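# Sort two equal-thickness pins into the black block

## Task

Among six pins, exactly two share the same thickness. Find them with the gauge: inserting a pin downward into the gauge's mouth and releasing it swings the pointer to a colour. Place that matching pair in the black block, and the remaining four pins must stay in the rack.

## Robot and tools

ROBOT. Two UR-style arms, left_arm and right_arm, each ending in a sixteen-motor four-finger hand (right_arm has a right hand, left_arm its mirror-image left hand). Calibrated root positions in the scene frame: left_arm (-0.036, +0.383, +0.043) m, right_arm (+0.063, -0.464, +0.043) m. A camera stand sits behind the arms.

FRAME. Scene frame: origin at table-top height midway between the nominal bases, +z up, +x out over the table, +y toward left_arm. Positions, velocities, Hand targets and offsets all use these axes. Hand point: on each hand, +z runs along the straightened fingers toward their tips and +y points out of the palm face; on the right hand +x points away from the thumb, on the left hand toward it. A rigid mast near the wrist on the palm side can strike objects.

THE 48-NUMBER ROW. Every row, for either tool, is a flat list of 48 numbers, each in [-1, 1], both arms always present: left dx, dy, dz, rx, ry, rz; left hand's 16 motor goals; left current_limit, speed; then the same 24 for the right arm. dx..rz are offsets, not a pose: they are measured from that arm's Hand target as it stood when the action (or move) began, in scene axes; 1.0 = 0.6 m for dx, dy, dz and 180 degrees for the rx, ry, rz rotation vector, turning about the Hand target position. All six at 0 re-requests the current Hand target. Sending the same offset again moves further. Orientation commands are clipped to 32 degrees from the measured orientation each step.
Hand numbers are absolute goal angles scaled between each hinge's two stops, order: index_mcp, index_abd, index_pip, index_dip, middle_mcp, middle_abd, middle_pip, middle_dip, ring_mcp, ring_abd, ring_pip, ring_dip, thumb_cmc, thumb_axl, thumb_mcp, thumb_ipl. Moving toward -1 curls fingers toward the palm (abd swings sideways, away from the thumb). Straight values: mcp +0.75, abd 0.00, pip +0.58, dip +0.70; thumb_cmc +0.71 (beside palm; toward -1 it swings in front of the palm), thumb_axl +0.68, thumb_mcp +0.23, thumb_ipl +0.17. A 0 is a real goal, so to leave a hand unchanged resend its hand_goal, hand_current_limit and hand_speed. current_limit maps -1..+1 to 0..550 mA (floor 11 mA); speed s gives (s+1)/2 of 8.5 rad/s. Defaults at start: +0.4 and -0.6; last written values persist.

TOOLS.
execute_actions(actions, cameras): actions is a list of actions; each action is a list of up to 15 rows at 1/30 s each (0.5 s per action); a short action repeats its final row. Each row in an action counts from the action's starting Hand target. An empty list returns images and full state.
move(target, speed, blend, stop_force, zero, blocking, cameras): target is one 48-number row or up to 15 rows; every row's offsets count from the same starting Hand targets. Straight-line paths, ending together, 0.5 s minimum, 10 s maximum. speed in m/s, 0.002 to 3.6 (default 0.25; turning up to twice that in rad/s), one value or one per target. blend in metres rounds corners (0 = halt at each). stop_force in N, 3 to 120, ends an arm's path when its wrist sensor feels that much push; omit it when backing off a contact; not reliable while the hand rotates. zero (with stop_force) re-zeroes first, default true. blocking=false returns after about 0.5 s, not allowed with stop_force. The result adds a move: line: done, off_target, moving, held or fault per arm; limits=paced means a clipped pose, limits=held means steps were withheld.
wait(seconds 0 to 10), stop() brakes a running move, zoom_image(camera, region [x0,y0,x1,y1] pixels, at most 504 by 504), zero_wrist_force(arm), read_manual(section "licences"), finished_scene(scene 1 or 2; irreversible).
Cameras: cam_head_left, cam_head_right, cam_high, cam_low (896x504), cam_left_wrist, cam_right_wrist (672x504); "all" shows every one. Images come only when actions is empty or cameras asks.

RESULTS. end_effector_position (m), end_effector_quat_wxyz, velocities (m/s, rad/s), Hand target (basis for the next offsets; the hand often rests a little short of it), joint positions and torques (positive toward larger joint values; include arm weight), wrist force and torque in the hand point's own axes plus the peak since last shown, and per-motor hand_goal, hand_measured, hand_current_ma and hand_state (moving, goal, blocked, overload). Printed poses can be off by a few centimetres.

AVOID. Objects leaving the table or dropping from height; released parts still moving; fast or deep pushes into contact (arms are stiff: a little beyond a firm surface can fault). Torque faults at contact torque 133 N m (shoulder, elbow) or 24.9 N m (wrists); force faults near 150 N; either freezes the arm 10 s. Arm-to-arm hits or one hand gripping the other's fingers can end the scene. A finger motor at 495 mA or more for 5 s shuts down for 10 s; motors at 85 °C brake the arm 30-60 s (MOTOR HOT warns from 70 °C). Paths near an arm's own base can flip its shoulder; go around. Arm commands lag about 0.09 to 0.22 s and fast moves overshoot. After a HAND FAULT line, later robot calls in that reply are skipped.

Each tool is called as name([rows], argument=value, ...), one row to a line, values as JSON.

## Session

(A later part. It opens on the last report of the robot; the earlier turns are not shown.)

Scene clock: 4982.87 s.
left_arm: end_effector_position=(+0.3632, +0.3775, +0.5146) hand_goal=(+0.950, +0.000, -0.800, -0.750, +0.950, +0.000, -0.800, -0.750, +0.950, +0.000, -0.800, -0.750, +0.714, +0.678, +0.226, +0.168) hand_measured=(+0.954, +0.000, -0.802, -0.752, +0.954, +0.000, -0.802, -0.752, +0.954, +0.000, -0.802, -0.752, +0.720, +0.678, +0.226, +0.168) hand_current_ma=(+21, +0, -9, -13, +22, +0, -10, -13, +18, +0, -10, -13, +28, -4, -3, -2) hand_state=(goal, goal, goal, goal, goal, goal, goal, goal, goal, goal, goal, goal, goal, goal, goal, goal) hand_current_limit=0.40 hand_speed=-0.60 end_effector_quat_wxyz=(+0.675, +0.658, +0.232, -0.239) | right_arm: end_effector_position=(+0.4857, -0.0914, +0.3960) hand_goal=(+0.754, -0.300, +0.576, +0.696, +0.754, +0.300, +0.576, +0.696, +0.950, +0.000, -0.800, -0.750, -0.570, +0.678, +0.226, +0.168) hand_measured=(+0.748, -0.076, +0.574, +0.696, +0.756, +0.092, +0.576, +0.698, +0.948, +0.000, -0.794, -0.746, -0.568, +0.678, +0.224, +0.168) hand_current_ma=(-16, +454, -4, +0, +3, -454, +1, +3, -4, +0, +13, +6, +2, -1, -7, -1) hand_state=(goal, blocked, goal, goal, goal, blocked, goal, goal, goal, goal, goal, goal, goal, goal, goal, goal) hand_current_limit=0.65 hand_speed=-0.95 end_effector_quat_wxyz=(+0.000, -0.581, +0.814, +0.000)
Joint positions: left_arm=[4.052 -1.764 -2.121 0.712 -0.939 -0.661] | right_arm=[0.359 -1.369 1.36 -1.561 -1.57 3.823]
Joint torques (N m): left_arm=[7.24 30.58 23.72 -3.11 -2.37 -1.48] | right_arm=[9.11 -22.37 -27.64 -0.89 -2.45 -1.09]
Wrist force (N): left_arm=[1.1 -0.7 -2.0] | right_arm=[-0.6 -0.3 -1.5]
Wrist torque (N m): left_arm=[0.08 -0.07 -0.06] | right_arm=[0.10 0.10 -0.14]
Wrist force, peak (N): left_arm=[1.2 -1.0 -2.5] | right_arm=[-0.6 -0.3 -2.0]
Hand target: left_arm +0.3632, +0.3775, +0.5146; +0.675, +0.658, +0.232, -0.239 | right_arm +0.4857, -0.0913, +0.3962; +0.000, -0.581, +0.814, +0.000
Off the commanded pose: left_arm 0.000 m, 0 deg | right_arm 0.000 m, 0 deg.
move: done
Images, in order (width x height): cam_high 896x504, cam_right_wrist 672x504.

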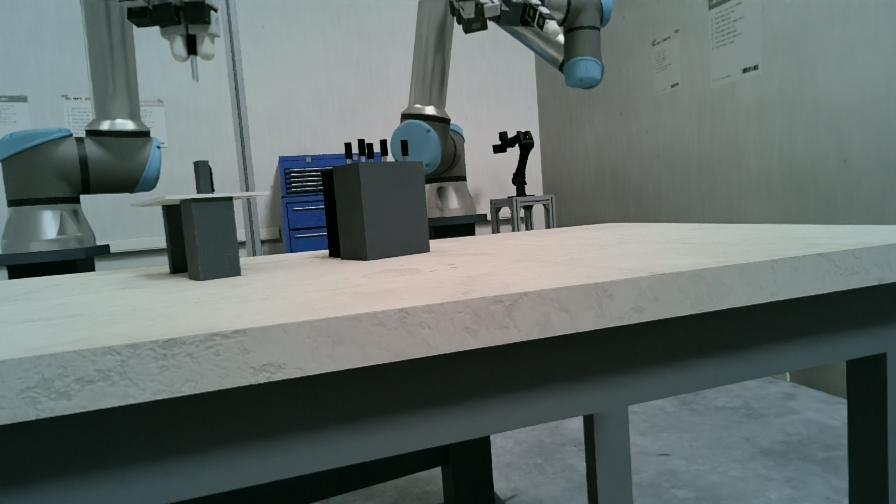

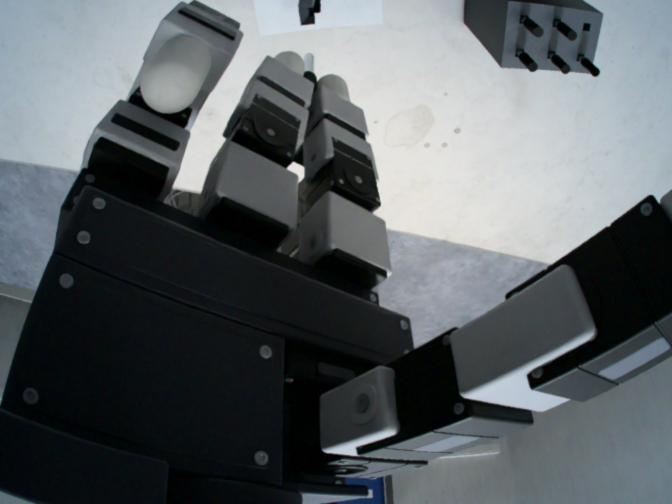

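move([
  [0,0,0,0,0,0,0.95,0,-0.8,-0.75,0.95,0,-0.8,-0.75,0.95,0,-0.8,-0.75,0.714,0.678,0.226,0.168,0.4,-0.6,-0.1638,0.4343,0,0,0,0,0.754,-0.3,0.576,0.696,0.754,0.3,0.576,0.696,0.95,0,-0.8,-0.75,-0.571,0.678,0.226,0.168,0.65,-0.95],
  [0,0,0,0,0,0,0.95,0,-0.8,-0.75,0.95,0,-0.8,-0.75,0.95,0,-0.8,-0.75,0.714,0.678,0.226,0.168,0.4,-0.6,-0.1638,0.4343,-0.157,0,0,0,0.754,-0.3,0.576,0.696,0.754,0.3,0.576,0.696,0.95,0,-0.8,-0.75,-0.571,0.678,0.226,0.168,0.65,-0.95],
], speed=[0.15,0.06], cameras=["cam_left_wrist","cam_high","cam_right_wrist"])

zoom_image(camera="cam_left_wrist", region=[200, 200, 250, 260])

zoom_image(camera="cam_high", region=[350, 110, 410, 170])

zoom_image(camera="cam_right_wrist", region=[280, 0, 350, 70])

Scene clock: 5002.17 s.
left_arm: end_effector_position=(+0.3632, +0.3775, +0.5146) hand_goal=(+0.950, +0.000, -0.800, -0.750, +0.950, +0.000, -0.800, -0.750, +0.950, +0.000, -0.800, -0.750, +0.714, +0.678, +0.226, +0.168) hand_measured=(+0.954, +0.000, -0.802, -0.752, +0.954, +0.000, -0.802, -0.752, +0.954, +0.000, -0.802, -0.752, +0.720, +0.678, +0.226, +0.168) hand_current_ma=(+21, +0, -9, -13, +22, +0, -10, -13, +18, +0, -10, -13, +28, -4, -3, -2) hand_state=(goal, goal, goal, goal, goal, goal, goal, goal, goal, goal, goal, goal, goal, goal, goal, goal) hand_current_limit=0.40 hand_speed=-0.60 end_effector_quat_wxyz=(+0.675, +0.658, +0.232, -0.239) | right_arm: end_effector_position=(+0.3873, +0.1693, +0.3021) hand_goal=(+0.754, -0.300, +0.576, +0.696, +0.754, +0.300, +0.576, +0.696, +0.950, +0.000, -0.800, -0.750, -0.570, +0.678, +0.226, +0.168) hand_measured=(+0.748, -0.076, +0.574, +0.696, +0.756, +0.092, +0.576, +0.698, +0.948, +0.000, -0.794, -0.746, -0.568, +0.678, +0.224, +0.168) hand_current_ma=(-16, +454, -4, +0, +3, -454, +1, +3, -4, +0, +13, +6, +2, -1, -7, -1) hand_state=(goal, blocked, goal, goal, goal, blocked, goal, goal, goal, goal, goal, goal, goal, goal, goal, goal) hand_current_limit=0.65 hand_speed=-0.95 end_effector_quat_wxyz=(+0.000, -0.581, +0.814, +0.000)
Joint positions: left_arm=[4.052 -1.764 -2.121 0.712 -0.939 -0.661] | right_arm=[0.792 -1.069 1.187 -1.689 -1.57 4.256]
Joint torques (N m): left_arm=[8.24 31.14 23.62 -2.85 -2.07 -1.5] | right_arm=[-5.79 -34.21 -14.29 -3.74 2.32 1.15]
Wrist force (N): left_arm=[1.1 -0.8 -2.3] | right_arm=[-0.5 -0.2 -1.4]
Wrist torque (N m): left_arm=[0.09 -0.08 -0.05] | right_arm=[0.12 0.03 -0.13]
Wrist force, peak (N): left_arm=[0.9 -0.8 -2.4] | right_arm=[-0.6 -0.4 -1.9]
Hand target: left_arm +0.3632, +0.3775, +0.5146; +0.675, +0.658, +0.232, -0.239 | right_arm +0.3874, +0.1692, +0.3020; +0.000, -0.581, +0.814, +0.000
Off the commanded pose: left_arm 0.000 m, 0 deg | right_arm 0.000 m, 0 deg.
move: done
Images, in order (width x height): cam_high 896x504, cam_left_wrist 672x504, cam_right_wrist 672x504.

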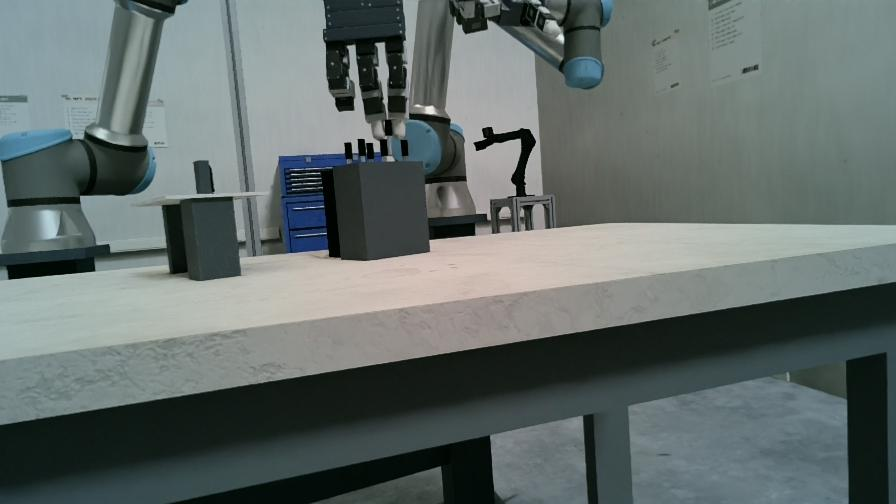

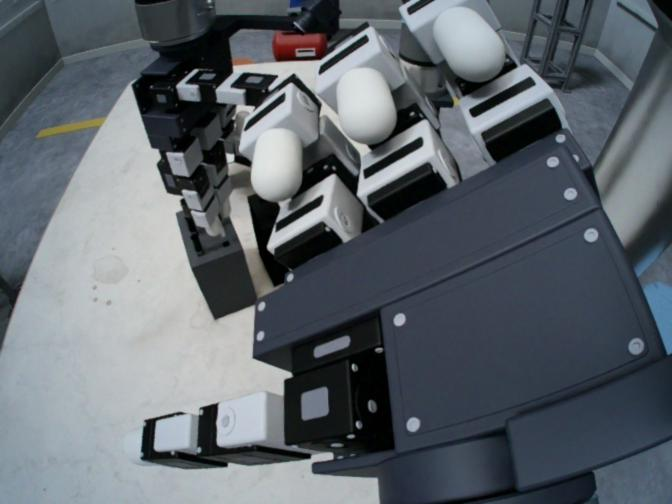

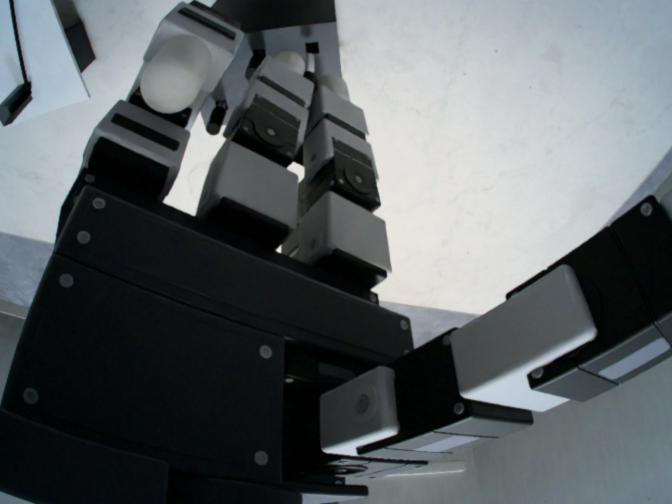

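Scaled by 8.400 from the camera's 672x504 image, which has a finer 960x720 frame.

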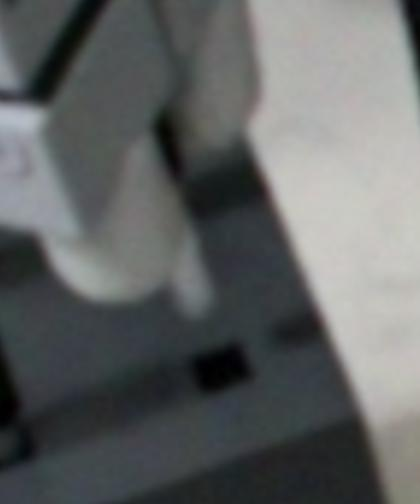

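Scaled by 8.400.

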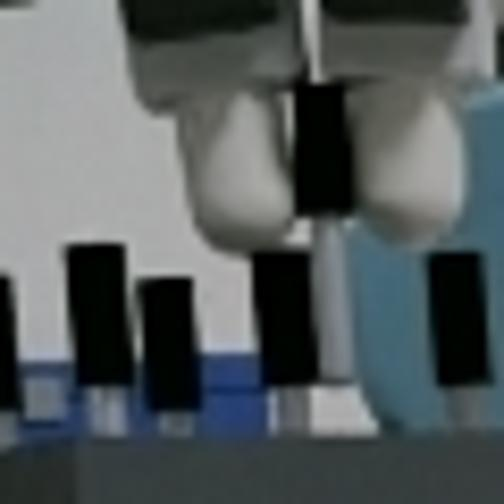

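Scaled by 7.200 from the camera's 672x504 image, which has a finer 960x720 frame.

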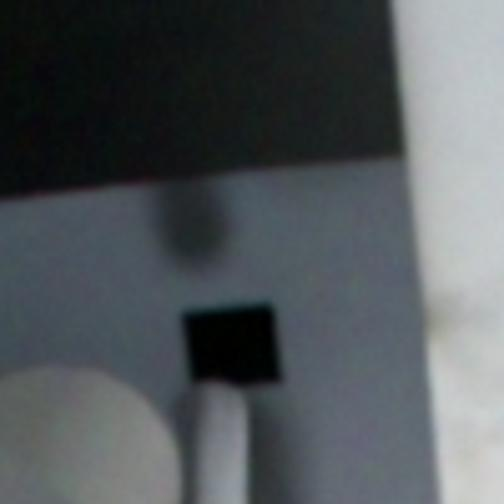

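move(target=[0,0,0,0,0,0,0.95,0,-0.8,-0.75,0.95,0,-0.8,-0.75,0.95,0,-0.8,-0.75,0.714,0.678,0.226,0.168,0.4,-0.6,-0.0025,0.0007,-0.011,0,0,0,0.754,-0.3,0.576,0.696,0.754,0.3,0.576,0.696,0.95,0,-0.8,-0.75,-0.571,0.678,0.226,0.168,0.65,-0.95], speed=0.015, cameras=["cam_left_wrist","cam_high","cam_right_wrist"])

zoom_image(camera="cam_left_wrist", region=[200, 200, 250, 260])

zoom_image(camera="cam_high", region=[350, 110, 410, 170])

zoom_image(camera="cam_right_wrist", region=[280, 0, 350, 70])

Scene clock: 5017.97 s.
left_arm: end_effector_position=(+0.3632, +0.3775, +0.5146) hand_goal=(+0.950, +0.000, -0.800, -0.750, +0.950, +0.000, -0.800, -0.750, +0.950, +0.000, -0.800, -0.750, +0.714, +0.678, +0.226, +0.168) hand_measured=(+0.954, +0.000, -0.802, -0.752, +0.954, +0.000, -0.802, -0.752, +0.954, +0.000, -0.802, -0.752, +0.720, +0.678, +0.226, +0.168) hand_current_ma=(+21, +0, -9, -13, +22, +0, -10, -13, +18, +0, -10, -13, +28, -4, -3, -2) hand_state=(goal, goal, goal, goal, goal, goal, goal, goal, goal, goal, goal, goal, goal, goal, goal, goal) hand_current_limit=0.40 hand_speed=-0.60 end_effector_quat_wxyz=(+0.675, +0.658, +0.232, -0.239) | right_arm: end_effector_position=(+0.3859, +0.1696, +0.2955) hand_goal=(+0.754, -0.300, +0.576, +0.696, +0.754, +0.300, +0.576, +0.696, +0.950, +0.000, -0.800, -0.750, -0.570, +0.678, +0.226, +0.168) hand_measured=(+0.748, -0.076, +0.574, +0.696, +0.756, +0.092, +0.576, +0.698, +0.948, +0.000, -0.794, -0.746, -0.568, +0.678, +0.224, +0.168) hand_current_ma=(-16, +454, -4, +0, +3, -454, +1, +3, -4, +0, +13, +6, +2, -1, -7, -1) hand_state=(goal, blocked, goal, goal, goal, blocked, goal, goal, goal, goal, goal, goal, goal, goal, goal, goal) hand_current_limit=0.65 hand_speed=-0.95 end_effector_quat_wxyz=(+0.000, -0.581, +0.814, +0.000)
Joint positions: left_arm=[4.052 -1.764 -2.121 0.712 -0.939 -0.661] | right_arm=[0.794 -1.068 1.203 -1.706 -1.57 4.258]
Joint torques (N m): left_arm=[8.29 30.45 23.55 -2.92 -2.03 -1.69] | right_arm=[12.14 -34.29 -14.8 -4.1 1.96 1.16]
Wrist force (N): left_arm=[1.1 -0.6 -2.3] | right_arm=[-0.5 -0.3 -1.5]
Wrist torque (N m): left_arm=[0.12 -0.08 -0.06] | right_arm=[0.11 0.03 -0.15]
Wrist force, peak (N): left_arm=[1.1 -0.9 -2.3] | right_arm=[-0.5 -0.4 -1.8]
Hand target: left_arm +0.3632, +0.3775, +0.5146; +0.675, +0.658, +0.232, -0.239 | right_arm +0.3859, +0.1697, +0.2954; +0.000, -0.581, +0.814, +0.000
Off the commanded pose: left_arm 0.000 m, 0 deg | right_arm 0.000 m, 0 deg.
move: done
Images, in order (width x height): cam_high 896x504, cam_left_wrist 672x504, cam_right_wrist 672x504.

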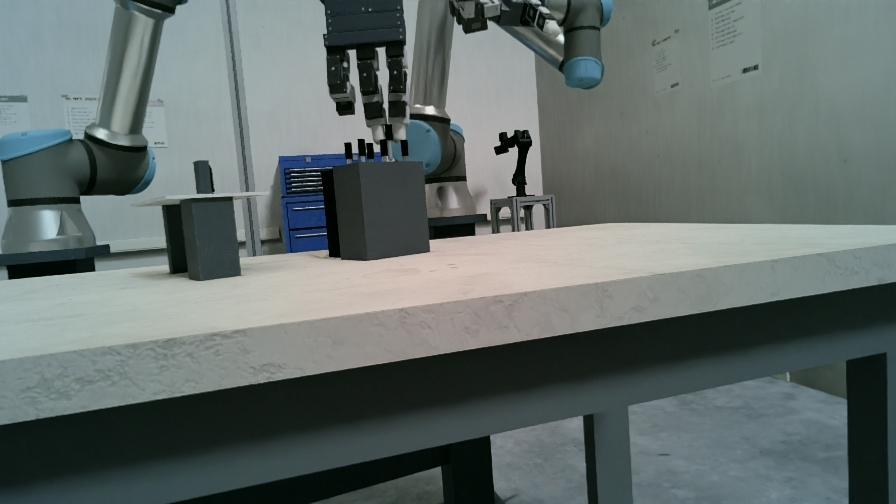

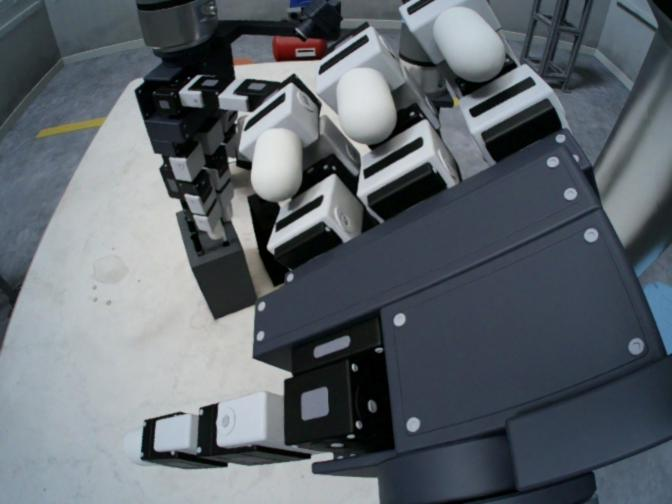

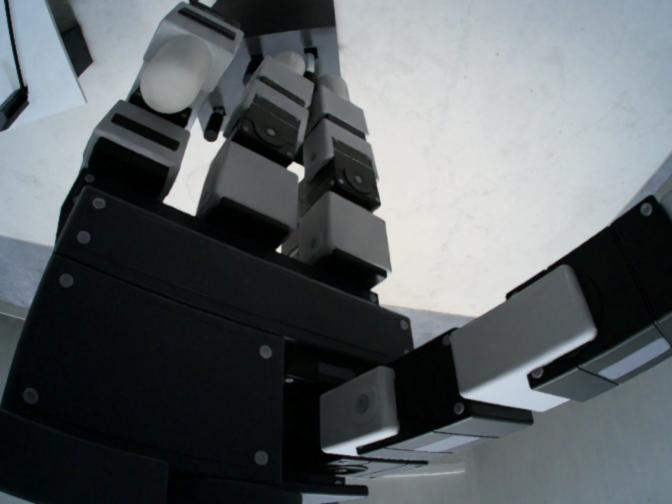

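Scaled by 8.400 from the camera's 672x504 image, which has a finer 960x720 frame.

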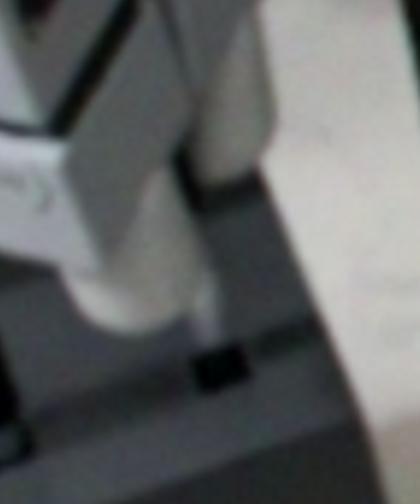

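Scaled by 8.400.

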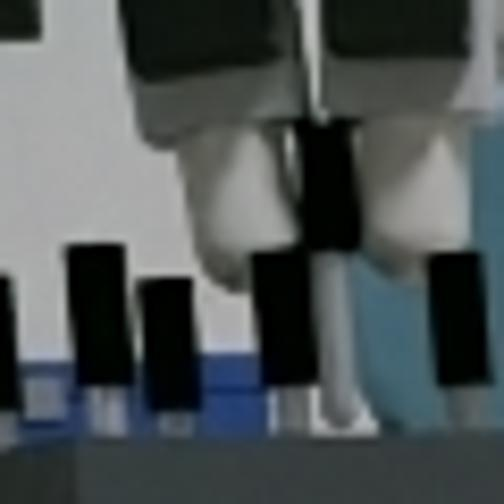

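Scaled by 7.200 from the camera's 672x504 image, which has a finer 960x720 frame.

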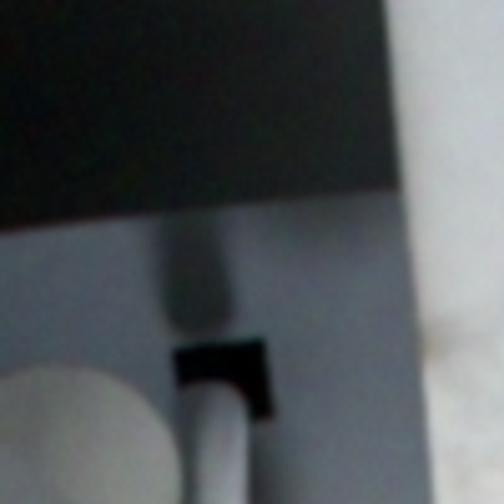

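move([
  [0,0,0,0,0,0,0.95,0,-0.8,-0.75,0.95,0,-0.8,-0.75,0.95,0,-0.8,-0.75,0.714,0.678,0.226,0.168,0.4,-0.6,-0.0014,0.0008,0,0,0,0,0.754,-0.3,0.576,0.696,0.754,0.3,0.576,0.696,0.95,0,-0.8,-0.75,-0.571,0.678,0.226,0.168,0.65,-0.95],
  [0,0,0,0,0,0,0.95,0,-0.8,-0.75,0.95,0,-0.8,-0.75,0.95,0,-0.8,-0.75,0.714,0.678,0.226,0.168,0.4,-0.6,-0.0014,0.0008,-0.0478,0,0,0,0.754,-0.3,0.576,0.696,0.754,0.3,0.576,0.696,0.95,0,-0.8,-0.75,-0.571,0.678,0.226,0.168,0.65,-0.95],
], speed=[0.01,0.01], stop_force=4, cameras=["cam_left_wrist","cam_high","cam_right_wrist"])

zoom_image(camera="cam_high", region=[350, 110, 410, 170])

zoom_image(camera="cam_left_wrist", region=[200, 200, 250, 260])

Scene clock: 5033.10 s.
left_arm: end_effector_position=(+0.3632, +0.3775, +0.5146) hand_goal=(+0.950, +0.000, -0.800, -0.750, +0.950, +0.000, -0.800, -0.750, +0.950, +0.000, -0.800, -0.750, +0.714, +0.678, +0.226, +0.168) hand_measured=(+0.954, +0.000, -0.802, -0.752, +0.954, +0.000, -0.802, -0.752, +0.954, +0.000, -0.802, -0.752, +0.720, +0.678, +0.226, +0.168) hand_current_ma=(+21, +0, -9, -13, +22, +0, -10, -13, +18, +0, -10, -13, +28, -4, -3, -2) hand_state=(goal, goal, goal, goal, goal, goal, goal, goal, goal, goal, goal, goal, goal, goal, goal, goal) hand_current_limit=0.40 hand_speed=-0.60 end_effector_quat_wxyz=(+0.675, +0.658, +0.232, -0.239) | right_arm: end_effector_position=(+0.3850, +0.1701, +0.2864) hand_goal=(+0.754, -0.300, +0.576, +0.696, +0.754, +0.300, +0.576, +0.696, +0.950, +0.000, -0.800, -0.750, -0.570, +0.678, +0.226, +0.168) hand_measured=(+0.748, -0.076, +0.574, +0.696, +0.758, +0.092, +0.578, +0.698, +0.948, +0.000, -0.794, -0.746, -0.568, +0.678, +0.224, +0.168) hand_current_ma=(-15, +454, -4, +0, +8, -454, +3, +3, -4, +0, +13, +6, +2, -1, -7, -1) hand_state=(goal, blocked, goal, goal, goal, blocked, goal, goal, goal, goal, goal, goal, goal, goal, goal, goal) hand_current_limit=0.65 hand_speed=-0.95 end_effector_quat_wxyz=(+0.000, -0.581, +0.814, +0.000)
Joint positions: left_arm=[4.052 -1.764 -2.121 0.712 -0.939 -0.661] | right_arm=[0.795 -1.065 1.222 -1.728 -1.57 4.259]
Joint torques (N m): left_arm=[7.73 30.51 23.5 -2.83 -1.93 -1.63] | right_arm=[11.17 -50.53 -27.8 -1.28 1.77 0.9]
Wrist force (N): left_arm=[0.9 -0.8 -1.9] | right_arm=[-0.6 -0.4 -1.1]
Wrist torque (N m): left_arm=[0.06 -0.05 -0.06] | right_arm=[0.09 0.02 -0.15]
Wrist force, peak (N): left_arm=[1.2 -0.7 -2.5] | right_arm=[-0.9 -0.6 -6.4]
Hand target: left_arm +0.3632, +0.3775, +0.5146; +0.675, +0.658, +0.232, -0.239 | right_arm +0.3850, +0.1701, +0.2864; +0.000, -0.581, +0.814, +0.000 (not the last commanded pose)
Off the commanded pose: left_arm 0.000 m, 0 deg | right_arm 0.020 m, 0 deg.
move: contact (right_arm); path passed 1 of 2 targets
Images, in order (width x height): cam_high 896x504, cam_left_wrist 672x504, cam_right_wrist 672x504.

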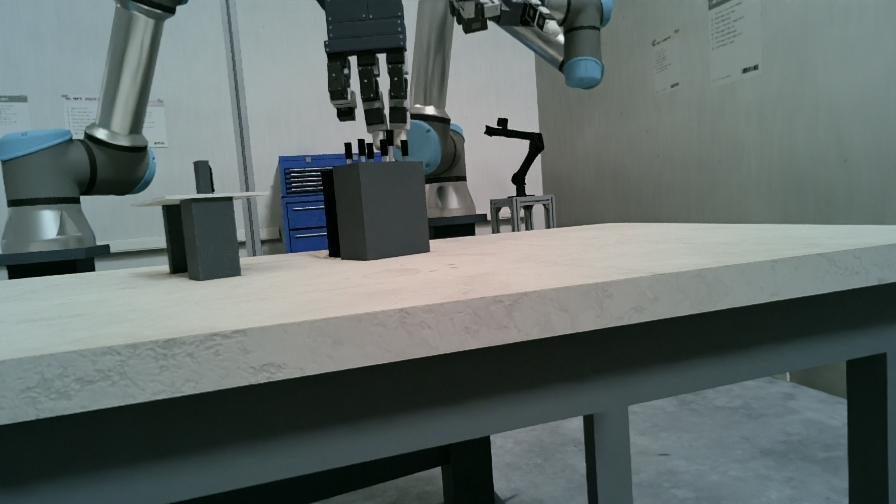

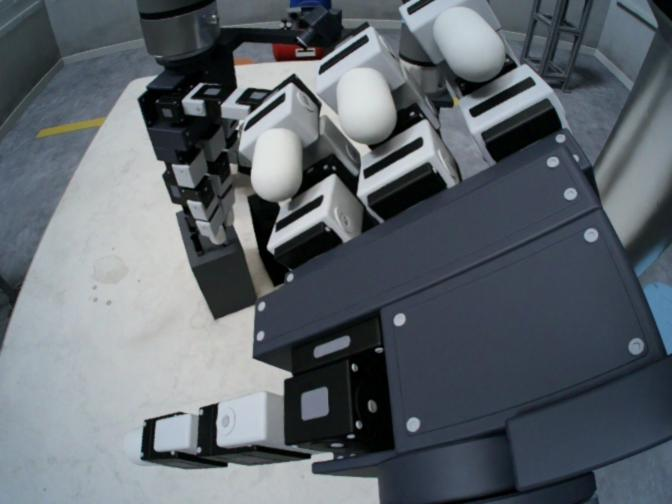

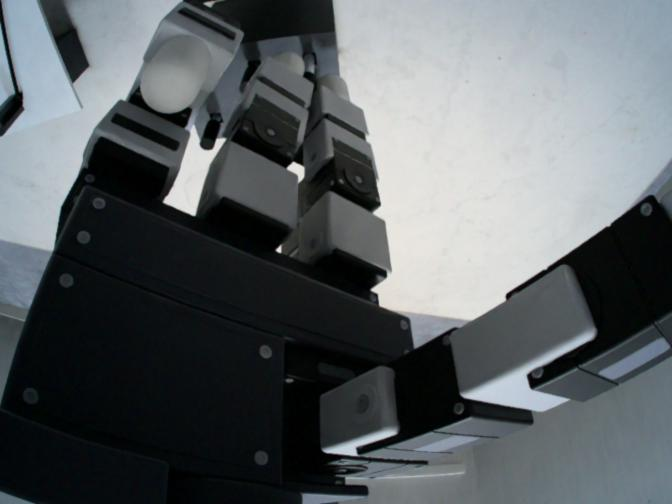

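Scaled by 8.400.

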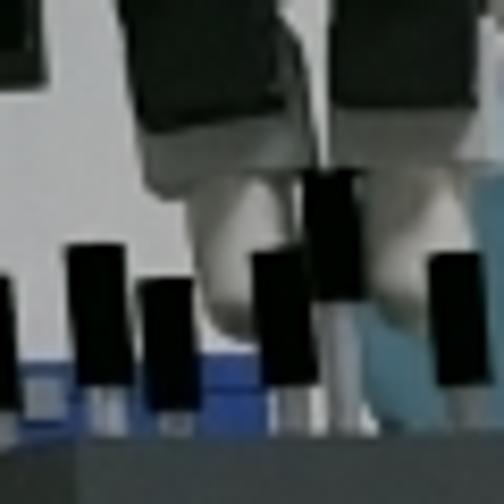

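Scaled by 8.400 from the camera's 672x504 image, which has a finer 960x720 frame.

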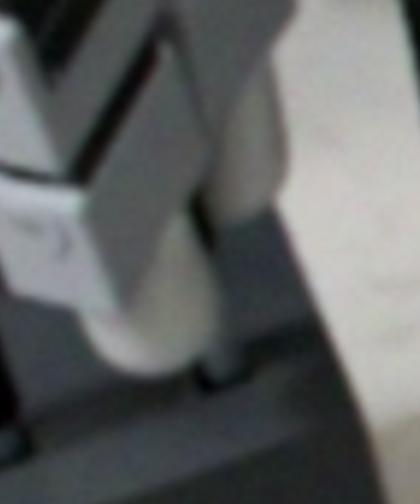

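zoom_image(camera="cam_right_wrist", region=[280, 10, 350, 80])

zoom_image(camera="cam_left_wrist", region=[215, 225, 240, 255])

Scaled by 7.200 from the camera's 672x504 image, which has a finer 960x720 frame.

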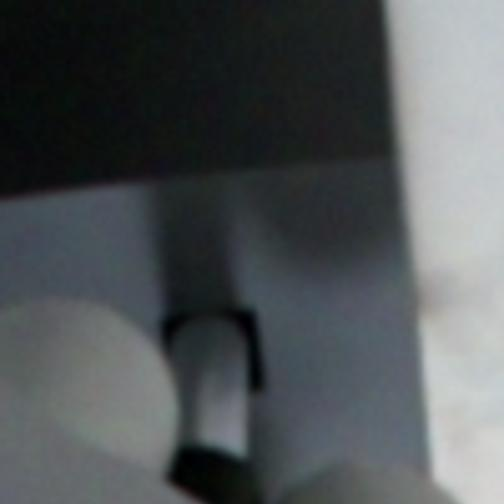

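Scaled by 16.800 from the camera's 672x504 image, which has a finer 960x720 frame.

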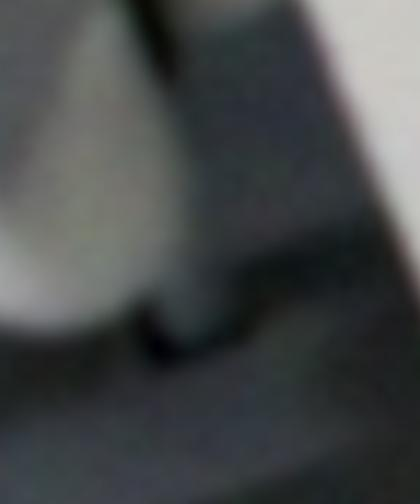

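move([
  [0,0,0,0,0,0,0.95,0,-0.8,-0.75,0.95,0,-0.8,-0.75,0.95,0,-0.8,-0.75,0.714,0.678,0.226,0.168,0.4,-0.6,0,0,0.0017,0,0,0,0.754,-0.3,0.576,0.696,0.754,0.3,0.576,0.696,0.95,0,-0.8,-0.75,-0.571,0.678,0.226,0.168,0.65,-0.95],
  [0,0,0,0,0,0,0.95,0,-0.8,-0.75,0.95,0,-0.8,-0.75,0.95,0,-0.8,-0.75,0.714,0.678,0.226,0.168,0.4,-0.6,0.0007,0,0.0017,0,0,0,0.754,-0.3,0.576,0.696,0.754,0.3,0.576,0.696,0.95,0,-0.8,-0.75,-0.571,0.678,0.226,0.168,0.65,-0.95],
  [0,0,0,0,0,0,0.95,0,-0.8,-0.75,0.95,0,-0.8,-0.75,0.95,0,-0.8,-0.75,0.714,0.678,0.226,0.168,0.4,-0.6,0.0007,0,-0.033,0,0,0,0.754,-0.3,0.576,0.696,0.754,0.3,0.576,0.696,0.95,0,-0.8,-0.75,-0.571,0.678,0.226,0.168,0.65,-0.95],
], speed=[0.005,0.005,0.008], stop_force=4, cameras=["cam_left_wrist","cam_high","cam_right_wrist"])

zoom_image(camera="cam_high", region=[350, 110, 410, 170])

zoom_image(camera="cam_right_wrist", region=[280, 10, 350, 80])

Scene clock: 5071.97 s.
left_arm: end_effector_position=(+0.3632, +0.3775, +0.5146) hand_goal=(+0.950, +0.000, -0.800, -0.750, +0.950, +0.000, -0.800, -0.750, +0.950, +0.000, -0.800, -0.750, +0.714, +0.678, +0.226, +0.168) hand_measured=(+0.954, +0.000, -0.802, -0.752, +0.954, +0.000, -0.802, -0.752, +0.954, +0.000, -0.802, -0.752, +0.720, +0.678, +0.226, +0.168) hand_current_ma=(+21, +0, -9, -13, +22, +0, -10, -13, +18, +0, -10, -13, +28, -4, -3, -2) hand_state=(goal, goal, goal, goal, goal, goal, goal, goal, goal, goal, goal, goal, goal, goal, goal, goal) hand_current_limit=0.40 hand_speed=-0.60 end_effector_quat_wxyz=(+0.675, +0.658, +0.232, -0.239) | right_arm: end_effector_position=(+0.3855, +0.1701, +0.2666) hand_goal=(+0.754, -0.300, +0.576, +0.696, +0.754, +0.300, +0.576, +0.696, +0.950, +0.000, -0.800, -0.750, -0.570, +0.678, +0.226, +0.168) hand_measured=(+0.748, -0.076, +0.574, +0.696, +0.758, +0.092, +0.578, +0.698, +0.948, +0.000, -0.794, -0.746, -0.568, +0.678, +0.224, +0.168) hand_current_ma=(-15, +454, -4, +0, +8, -454, +3, +3, -4, +0, +13, +6, +2, -1, -7, -1) hand_state=(goal, blocked, goal, goal, goal, blocked, goal, goal, goal, goal, goal, goal, goal, goal, goal, goal) hand_current_limit=0.65 hand_speed=-0.95 end_effector_quat_wxyz=(+0.000, -0.581, +0.814, +0.000)
Joint positions: left_arm=[4.052 -1.764 -2.121 0.712 -0.939 -0.661] | right_arm=[0.795 -1.055 1.259 -1.774 -1.57 4.259]
Joint torques (N m): left_arm=[7.05 31.44 23.33 -2.65 -1.74 -1.3] | right_arm=[-10.18 -35.2 -14.48 -3.92 0.55 -1.21]
Wrist force (N): left_arm=[1.0 -0.5 -2.1] | right_arm=[-0.6 -0.3 -1.4]
Wrist torque (N m): left_arm=[0.12 -0.05 -0.07] | right_arm=[0.12 0.02 -0.11]
Wrist force, peak (N): left_arm=[1.1 -1.1 -2.3] | right_arm=[-0.8 -0.4 -1.6]
Hand target: left_arm +0.3632, +0.3775, +0.5146; +0.675, +0.658, +0.232, -0.239 | right_arm +0.3855, +0.1701, +0.2666; +0.000, -0.581, +0.814, +0.000
Off the commanded pose: left_arm 0.000 m, 0 deg | right_arm 0.000 m, 0 deg.
move: done
Images, in order (width x height): cam_high 896x504, cam_left_wrist 672x504, cam_right_wrist 672x504.

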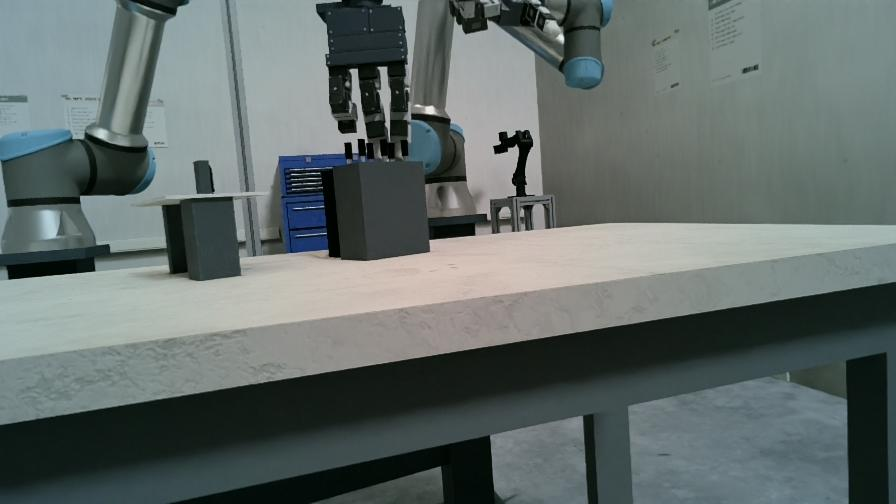

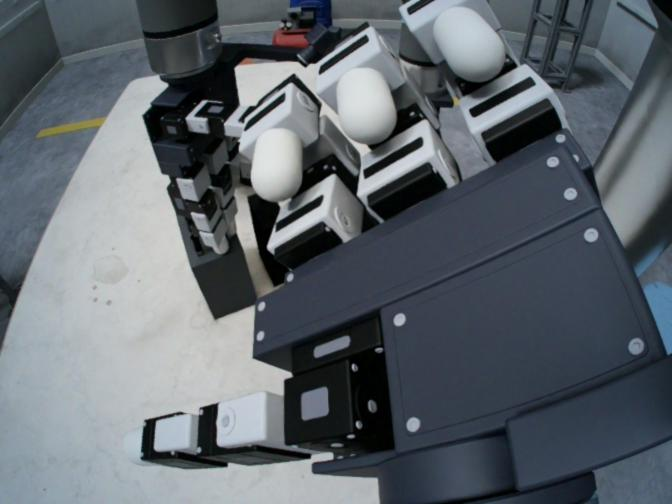

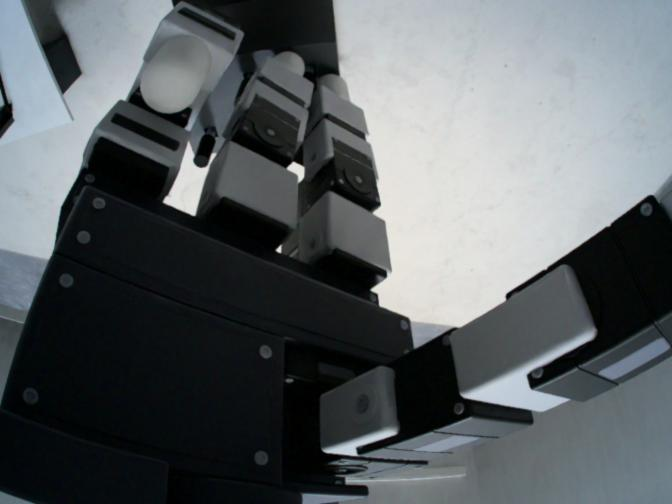

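Scaled by 8.400.

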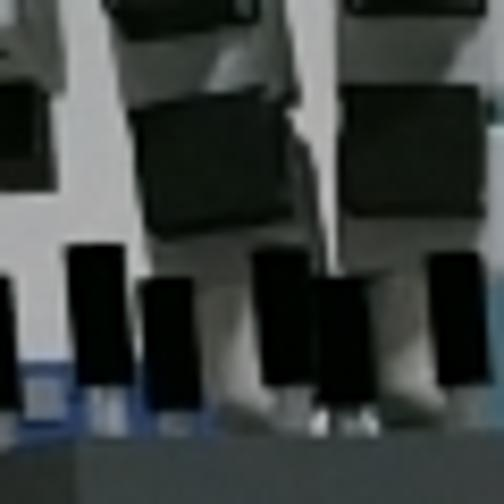

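Scaled by 7.200 from the camera's 672x504 image, which has a finer 960x720 frame.

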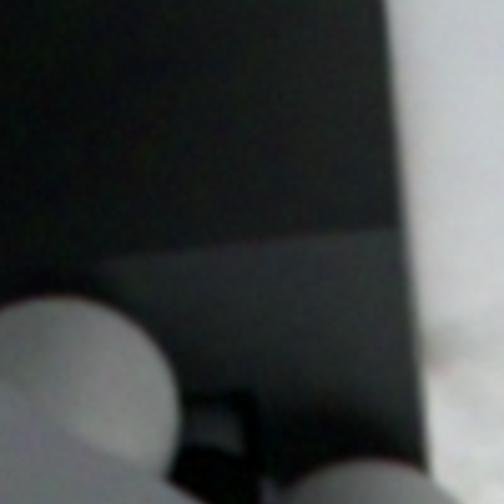

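move([
  [0,0,0,0,0,0,0.95,0,-0.8,-0.75,0.95,0,-0.8,-0.75,0.95,0,-0.8,-0.75,0.714,0.678,0.226,0.168,0.4,-0.6,0,0,0,0,0,0,0.754,-0.02,0.576,0.696,0.754,0.02,0.576,0.696,0.95,0,-0.8,-0.75,-0.571,0.678,0.226,0.168,0.5,-0.85],
  [0,0,0,0,0,0,0.95,0,-0.8,-0.75,0.95,0,-0.8,-0.75,0.95,0,-0.8,-0.75,0.714,0.678,0.226,0.168,0.4,-0.6,0,0,0.0723,0,0,0,0.754,-0.02,0.576,0.696,0.754,0.02,0.576,0.696,0.95,0,-0.8,-0.75,-0.571,0.678,0.226,0.168,0.5,-0.85],
  [0,0,0,0,0,0,0.95,0,-0.8,-0.75,0.95,0,-0.8,-0.75,0.95,0,-0.8,-0.75,0.714,0.678,0.226,0.168,0.4,-0.6,0.0303,-0.055,0.0723,0,0,0,0.754,-0.02,0.576,0.696,0.754,0.02,0.576,0.696,0.95,0,-0.8,-0.75,-0.571,0.678,0.226,0.168,0.5,-0.85],
], speed=[0.03,0.03,0.06], cameras=["cam_left_wrist","cam_high","cam_right_wrist"])

zoom_image(camera="cam_high", region=[330, 100, 430, 180])

zoom_image(camera="cam_right_wrist", region=[250, 0, 390, 120])

zoom_image(camera="cam_left_wrist", region=[170, 180, 260, 270])

Scene clock: 5095.27 s.
left_arm: end_effector_position=(+0.3632, +0.3775, +0.5146) hand_goal=(+0.950, +0.000, -0.800, -0.750, +0.950, +0.000, -0.800, -0.750, +0.950, +0.000, -0.800, -0.750, +0.714, +0.678, +0.226, +0.168) hand_measured=(+0.954, +0.000, -0.802, -0.752, +0.954, +0.000, -0.802, -0.752, +0.954, +0.000, -0.802, -0.752, +0.720, +0.678, +0.226, +0.168) hand_current_ma=(+21, +0, -9, -13, +22, +0, -10, -13, +18, +0, -10, -13, +28, -4, -3, -2) hand_state=(goal, goal, goal, goal, goal, goal, goal, goal, goal, goal, goal, goal, goal, goal, goal, goal) hand_current_limit=0.40 hand_speed=-0.60 end_effector_quat_wxyz=(+0.675, +0.658, +0.232, -0.239) | right_arm: end_effector_position=(+0.4036, +0.1373, +0.3099) hand_goal=(+0.754, -0.020, +0.576, +0.696, +0.754, +0.020, +0.576, +0.696, +0.950, +0.000, -0.800, -0.750, -0.570, +0.678, +0.226, +0.168) hand_measured=(+0.750, -0.022, +0.574, +0.696, +0.756, +0.022, +0.578, +0.698, +0.948, +0.000, -0.794, -0.746, -0.568, +0.678, +0.224, +0.168) hand_current_ma=(-11, -5, -4, +0, +2, +5, +3, +3, -4, +0, +13, +6, +2, -1, -7, -1) hand_state=(goal, goal, goal, goal, goal, goal, goal, goal, goal, goal, goal, goal, goal, goal, goal, goal) hand_current_limit=0.50 hand_speed=-0.85 end_effector_quat_wxyz=(+0.000, -0.581, +0.814, +0.000)
Joint positions: left_arm=[4.052 -1.764 -2.121 0.712 -0.939 -0.661] | right_arm=[0.742 -1.113 1.234 -1.692 -1.57 4.206]
Joint torques (N m): left_arm=[6.92 31.01 23.67 -2.41 -1.81 -1.47] | right_arm=[-10.09 -48.82 -17.36 -3.98 1.58 -1.5]
Wrist force (N): left_arm=[1.0 -0.6 -1.8] | right_arm=[-0.5 0.0 -1.5]
Wrist torque (N m): left_arm=[0.07 -0.06 -0.07] | right_arm=[0.17 0.06 -0.01]
Wrist force, peak (N): left_arm=[1.3 -0.8 -2.3] | right_arm=[-0.7 -0.4 -2.0]
Hand target: left_arm +0.3632, +0.3775, +0.5146; +0.675, +0.658, +0.232, -0.239 | right_arm +0.4036, +0.1371, +0.3099; +0.000, -0.581, +0.814, +0.000
Off the commanded pose: left_arm 0.000 m, 0 deg | right_arm 0.000 m, 0 deg.
move: done
Images, in order (width x height): cam_high 896x504, cam_left_wrist 672x504, cam_right_wrist 672x504.

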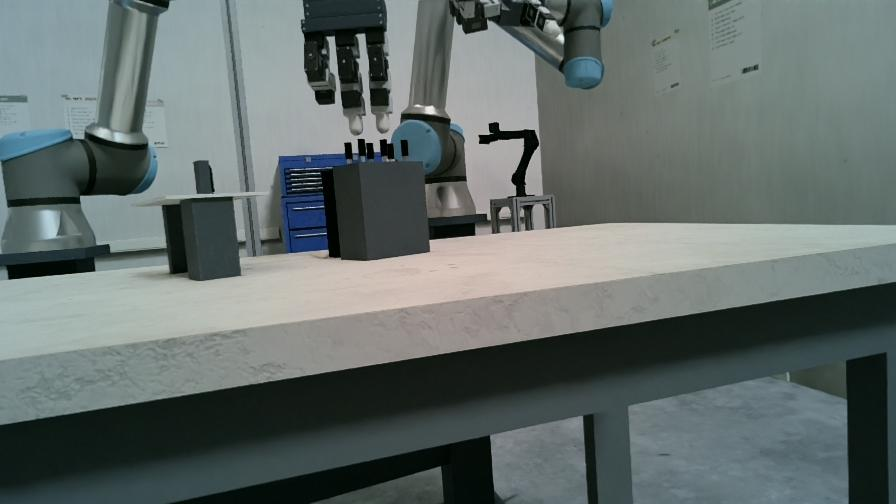

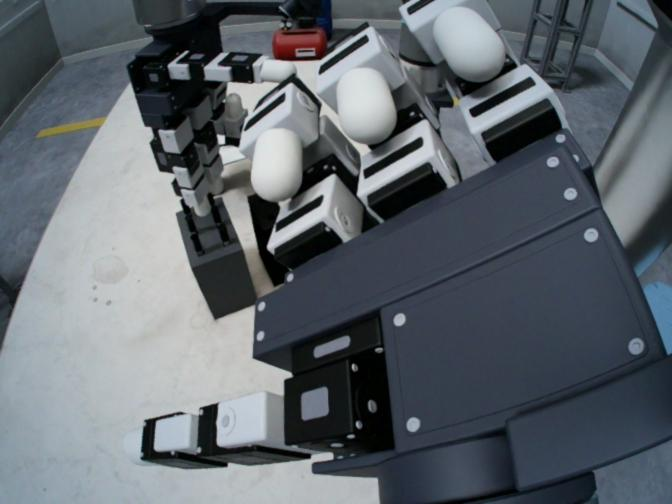

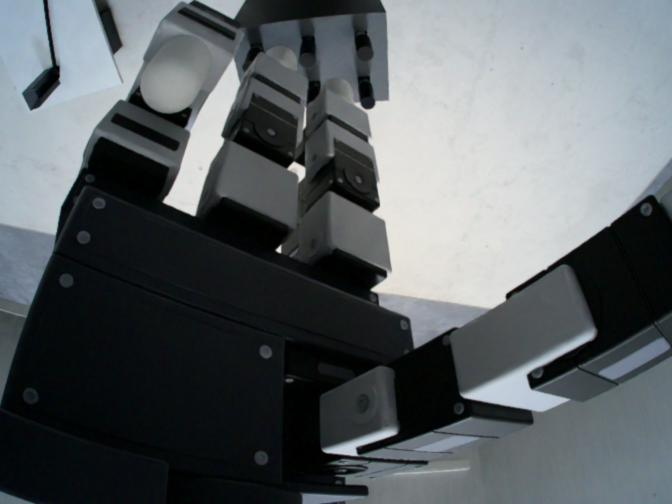

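Scaled by 5.040.

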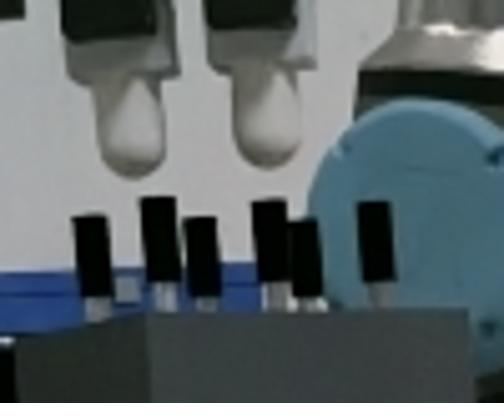

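Scaled by 3.600 from the camera's 672x504 image, which has a finer 960x720 frame.

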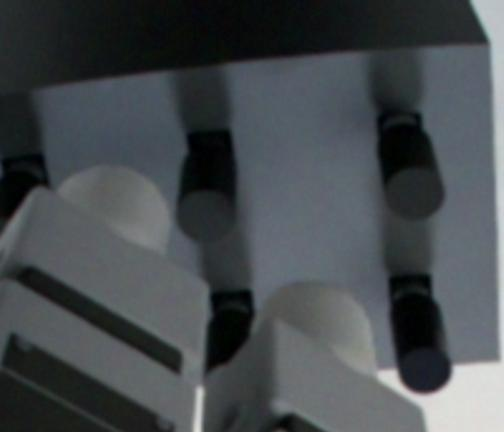

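Scaled by 5.600 from the camera's 672x504 image, which has a finer 960x720 frame.

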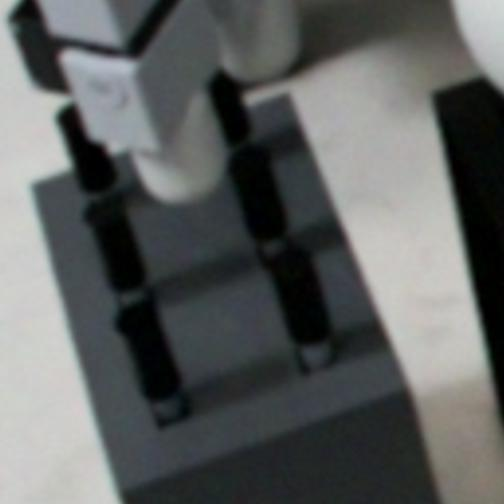

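move([
  [0,0,0,0,0,0,0.95,0,-0.8,-0.75,0.95,0,-0.8,-0.75,0.95,0,-0.8,-0.75,0.714,0.678,0.226,0.168,0.4,-0.6,0,0,-0.0415,0,0,0,0.754,-0.02,0.576,0.696,0.754,0.02,0.576,0.696,0.95,0,-0.8,-0.75,-0.571,0.678,0.226,0.168,0.5,-0.85],
], speed=0.015, stop_force=3, cameras=["cam_high","cam_right_wrist"])

zoom_image(camera="cam_high", region=[330, 100, 430, 180])

zoom_image(camera="cam_right_wrist", region=[250, 0, 390, 120])

Scene clock: 5113.77 s.
left_arm: end_effector_position=(+0.3632, +0.3775, +0.5146) hand_goal=(+0.950, +0.000, -0.800, -0.750, +0.950, +0.000, -0.800, -0.750, +0.950, +0.000, -0.800, -0.750, +0.714, +0.678, +0.226, +0.168) hand_measured=(+0.954, +0.000, -0.802, -0.752, +0.954, +0.000, -0.802, -0.752, +0.954, +0.000, -0.802, -0.752, +0.720, +0.678, +0.226, +0.168) hand_current_ma=(+21, +0, -9, -13, +22, +0, -10, -13, +18, +0, -10, -13, +28, -4, -3, -2) hand_state=(goal, goal, goal, goal, goal, goal, goal, goal, goal, goal, goal, goal, goal, goal, goal, goal) hand_current_limit=0.40 hand_speed=-0.60 end_effector_quat_wxyz=(+0.675, +0.658, +0.232, -0.239) | right_arm: end_effector_position=(+0.4036, +0.1371, +0.2850) hand_goal=(+0.754, -0.020, +0.576, +0.696, +0.754, +0.020, +0.576, +0.696, +0.950, +0.000, -0.800, -0.750, -0.570, +0.678, +0.226, +0.168) hand_measured=(+0.750, -0.022, +0.574, +0.696, +0.756, +0.022, +0.578, +0.698, +0.948, +0.000, -0.794, -0.746, -0.568, +0.678, +0.224, +0.168) hand_current_ma=(-11, -5, -4, +0, +2, +5, +3, +3, -4, +0, +13, +6, +2, -1, -7, -1) hand_state=(goal, goal, goal, goal, goal, goal, goal, goal, goal, goal, goal, goal, goal, goal, goal, goal) hand_current_limit=0.50 hand_speed=-0.85 end_effector_quat_wxyz=(+0.000, -0.581, +0.814, +0.000)
Joint positions: left_arm=[4.052 -1.764 -2.121 0.712 -0.939 -0.661] | right_arm=[0.741 -1.104 1.285 -1.751 -1.57 4.206]
Joint torques (N m): left_arm=[6.96 30.32 23.68 -2.32 -1.64 -1.34] | right_arm=[-9.31 -32.16 -14.68 -4.01 0.38 -0.92]
Wrist force (N): left_arm=[1.2 -0.9 -2.2] | right_arm=[-0.5 -0.2 -1.6]
Wrist torque (N m): left_arm=[0.08 -0.09 -0.04] | right_arm=[0.14 0.04 0.01]
Wrist force, peak (N): left_arm=[1.1 -0.8 -2.4] | right_arm=[-0.3 -0.3 -2.0]
Hand target: left_arm +0.3632, +0.3775, +0.5146; +0.675, +0.658, +0.232, -0.239 | right_arm +0.4036, +0.1371, +0.2850; +0.000, -0.581, +0.814, +0.000
Off the commanded pose: left_arm 0.000 m, 0 deg | right_arm 0.000 m, 0 deg.
move: done
Images, in order (width x height): cam_high 896x504, cam_right_wrist 672x504.

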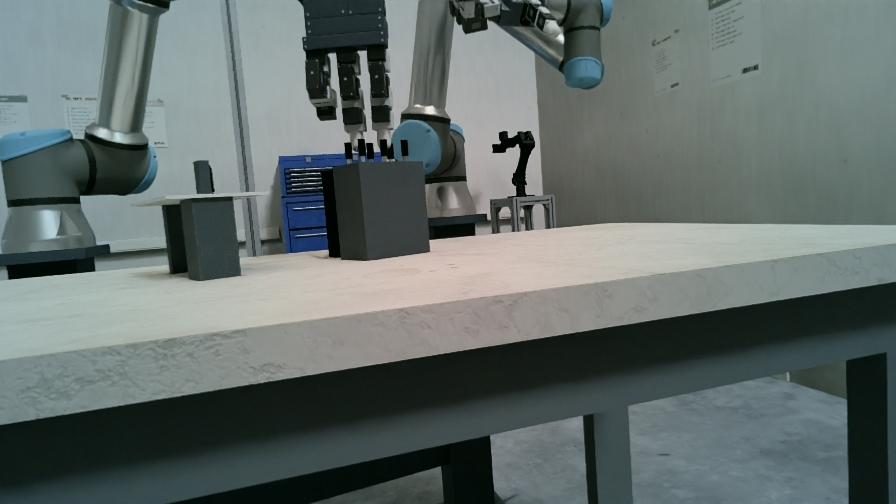

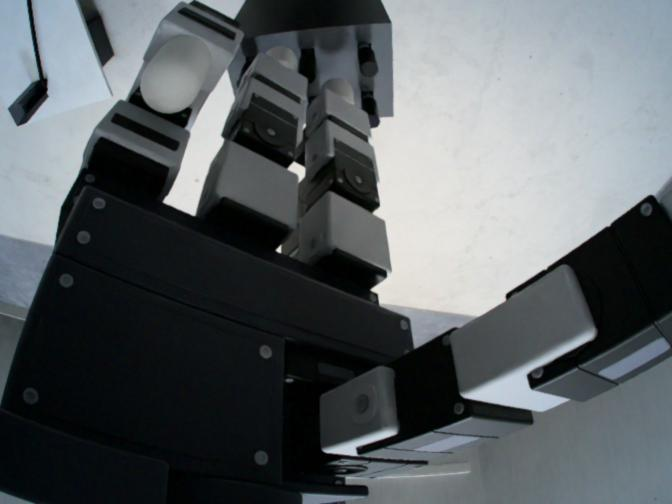

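Scaled by 5.040.

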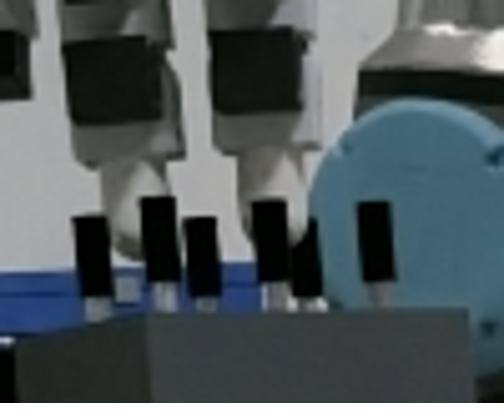

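Scaled by 3.600 from the camera's 672x504 image, which has a finer 960x720 frame.

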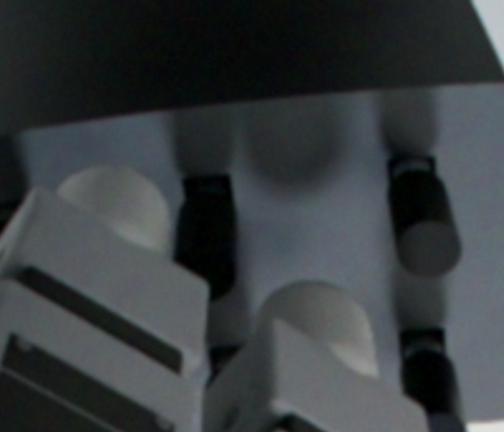

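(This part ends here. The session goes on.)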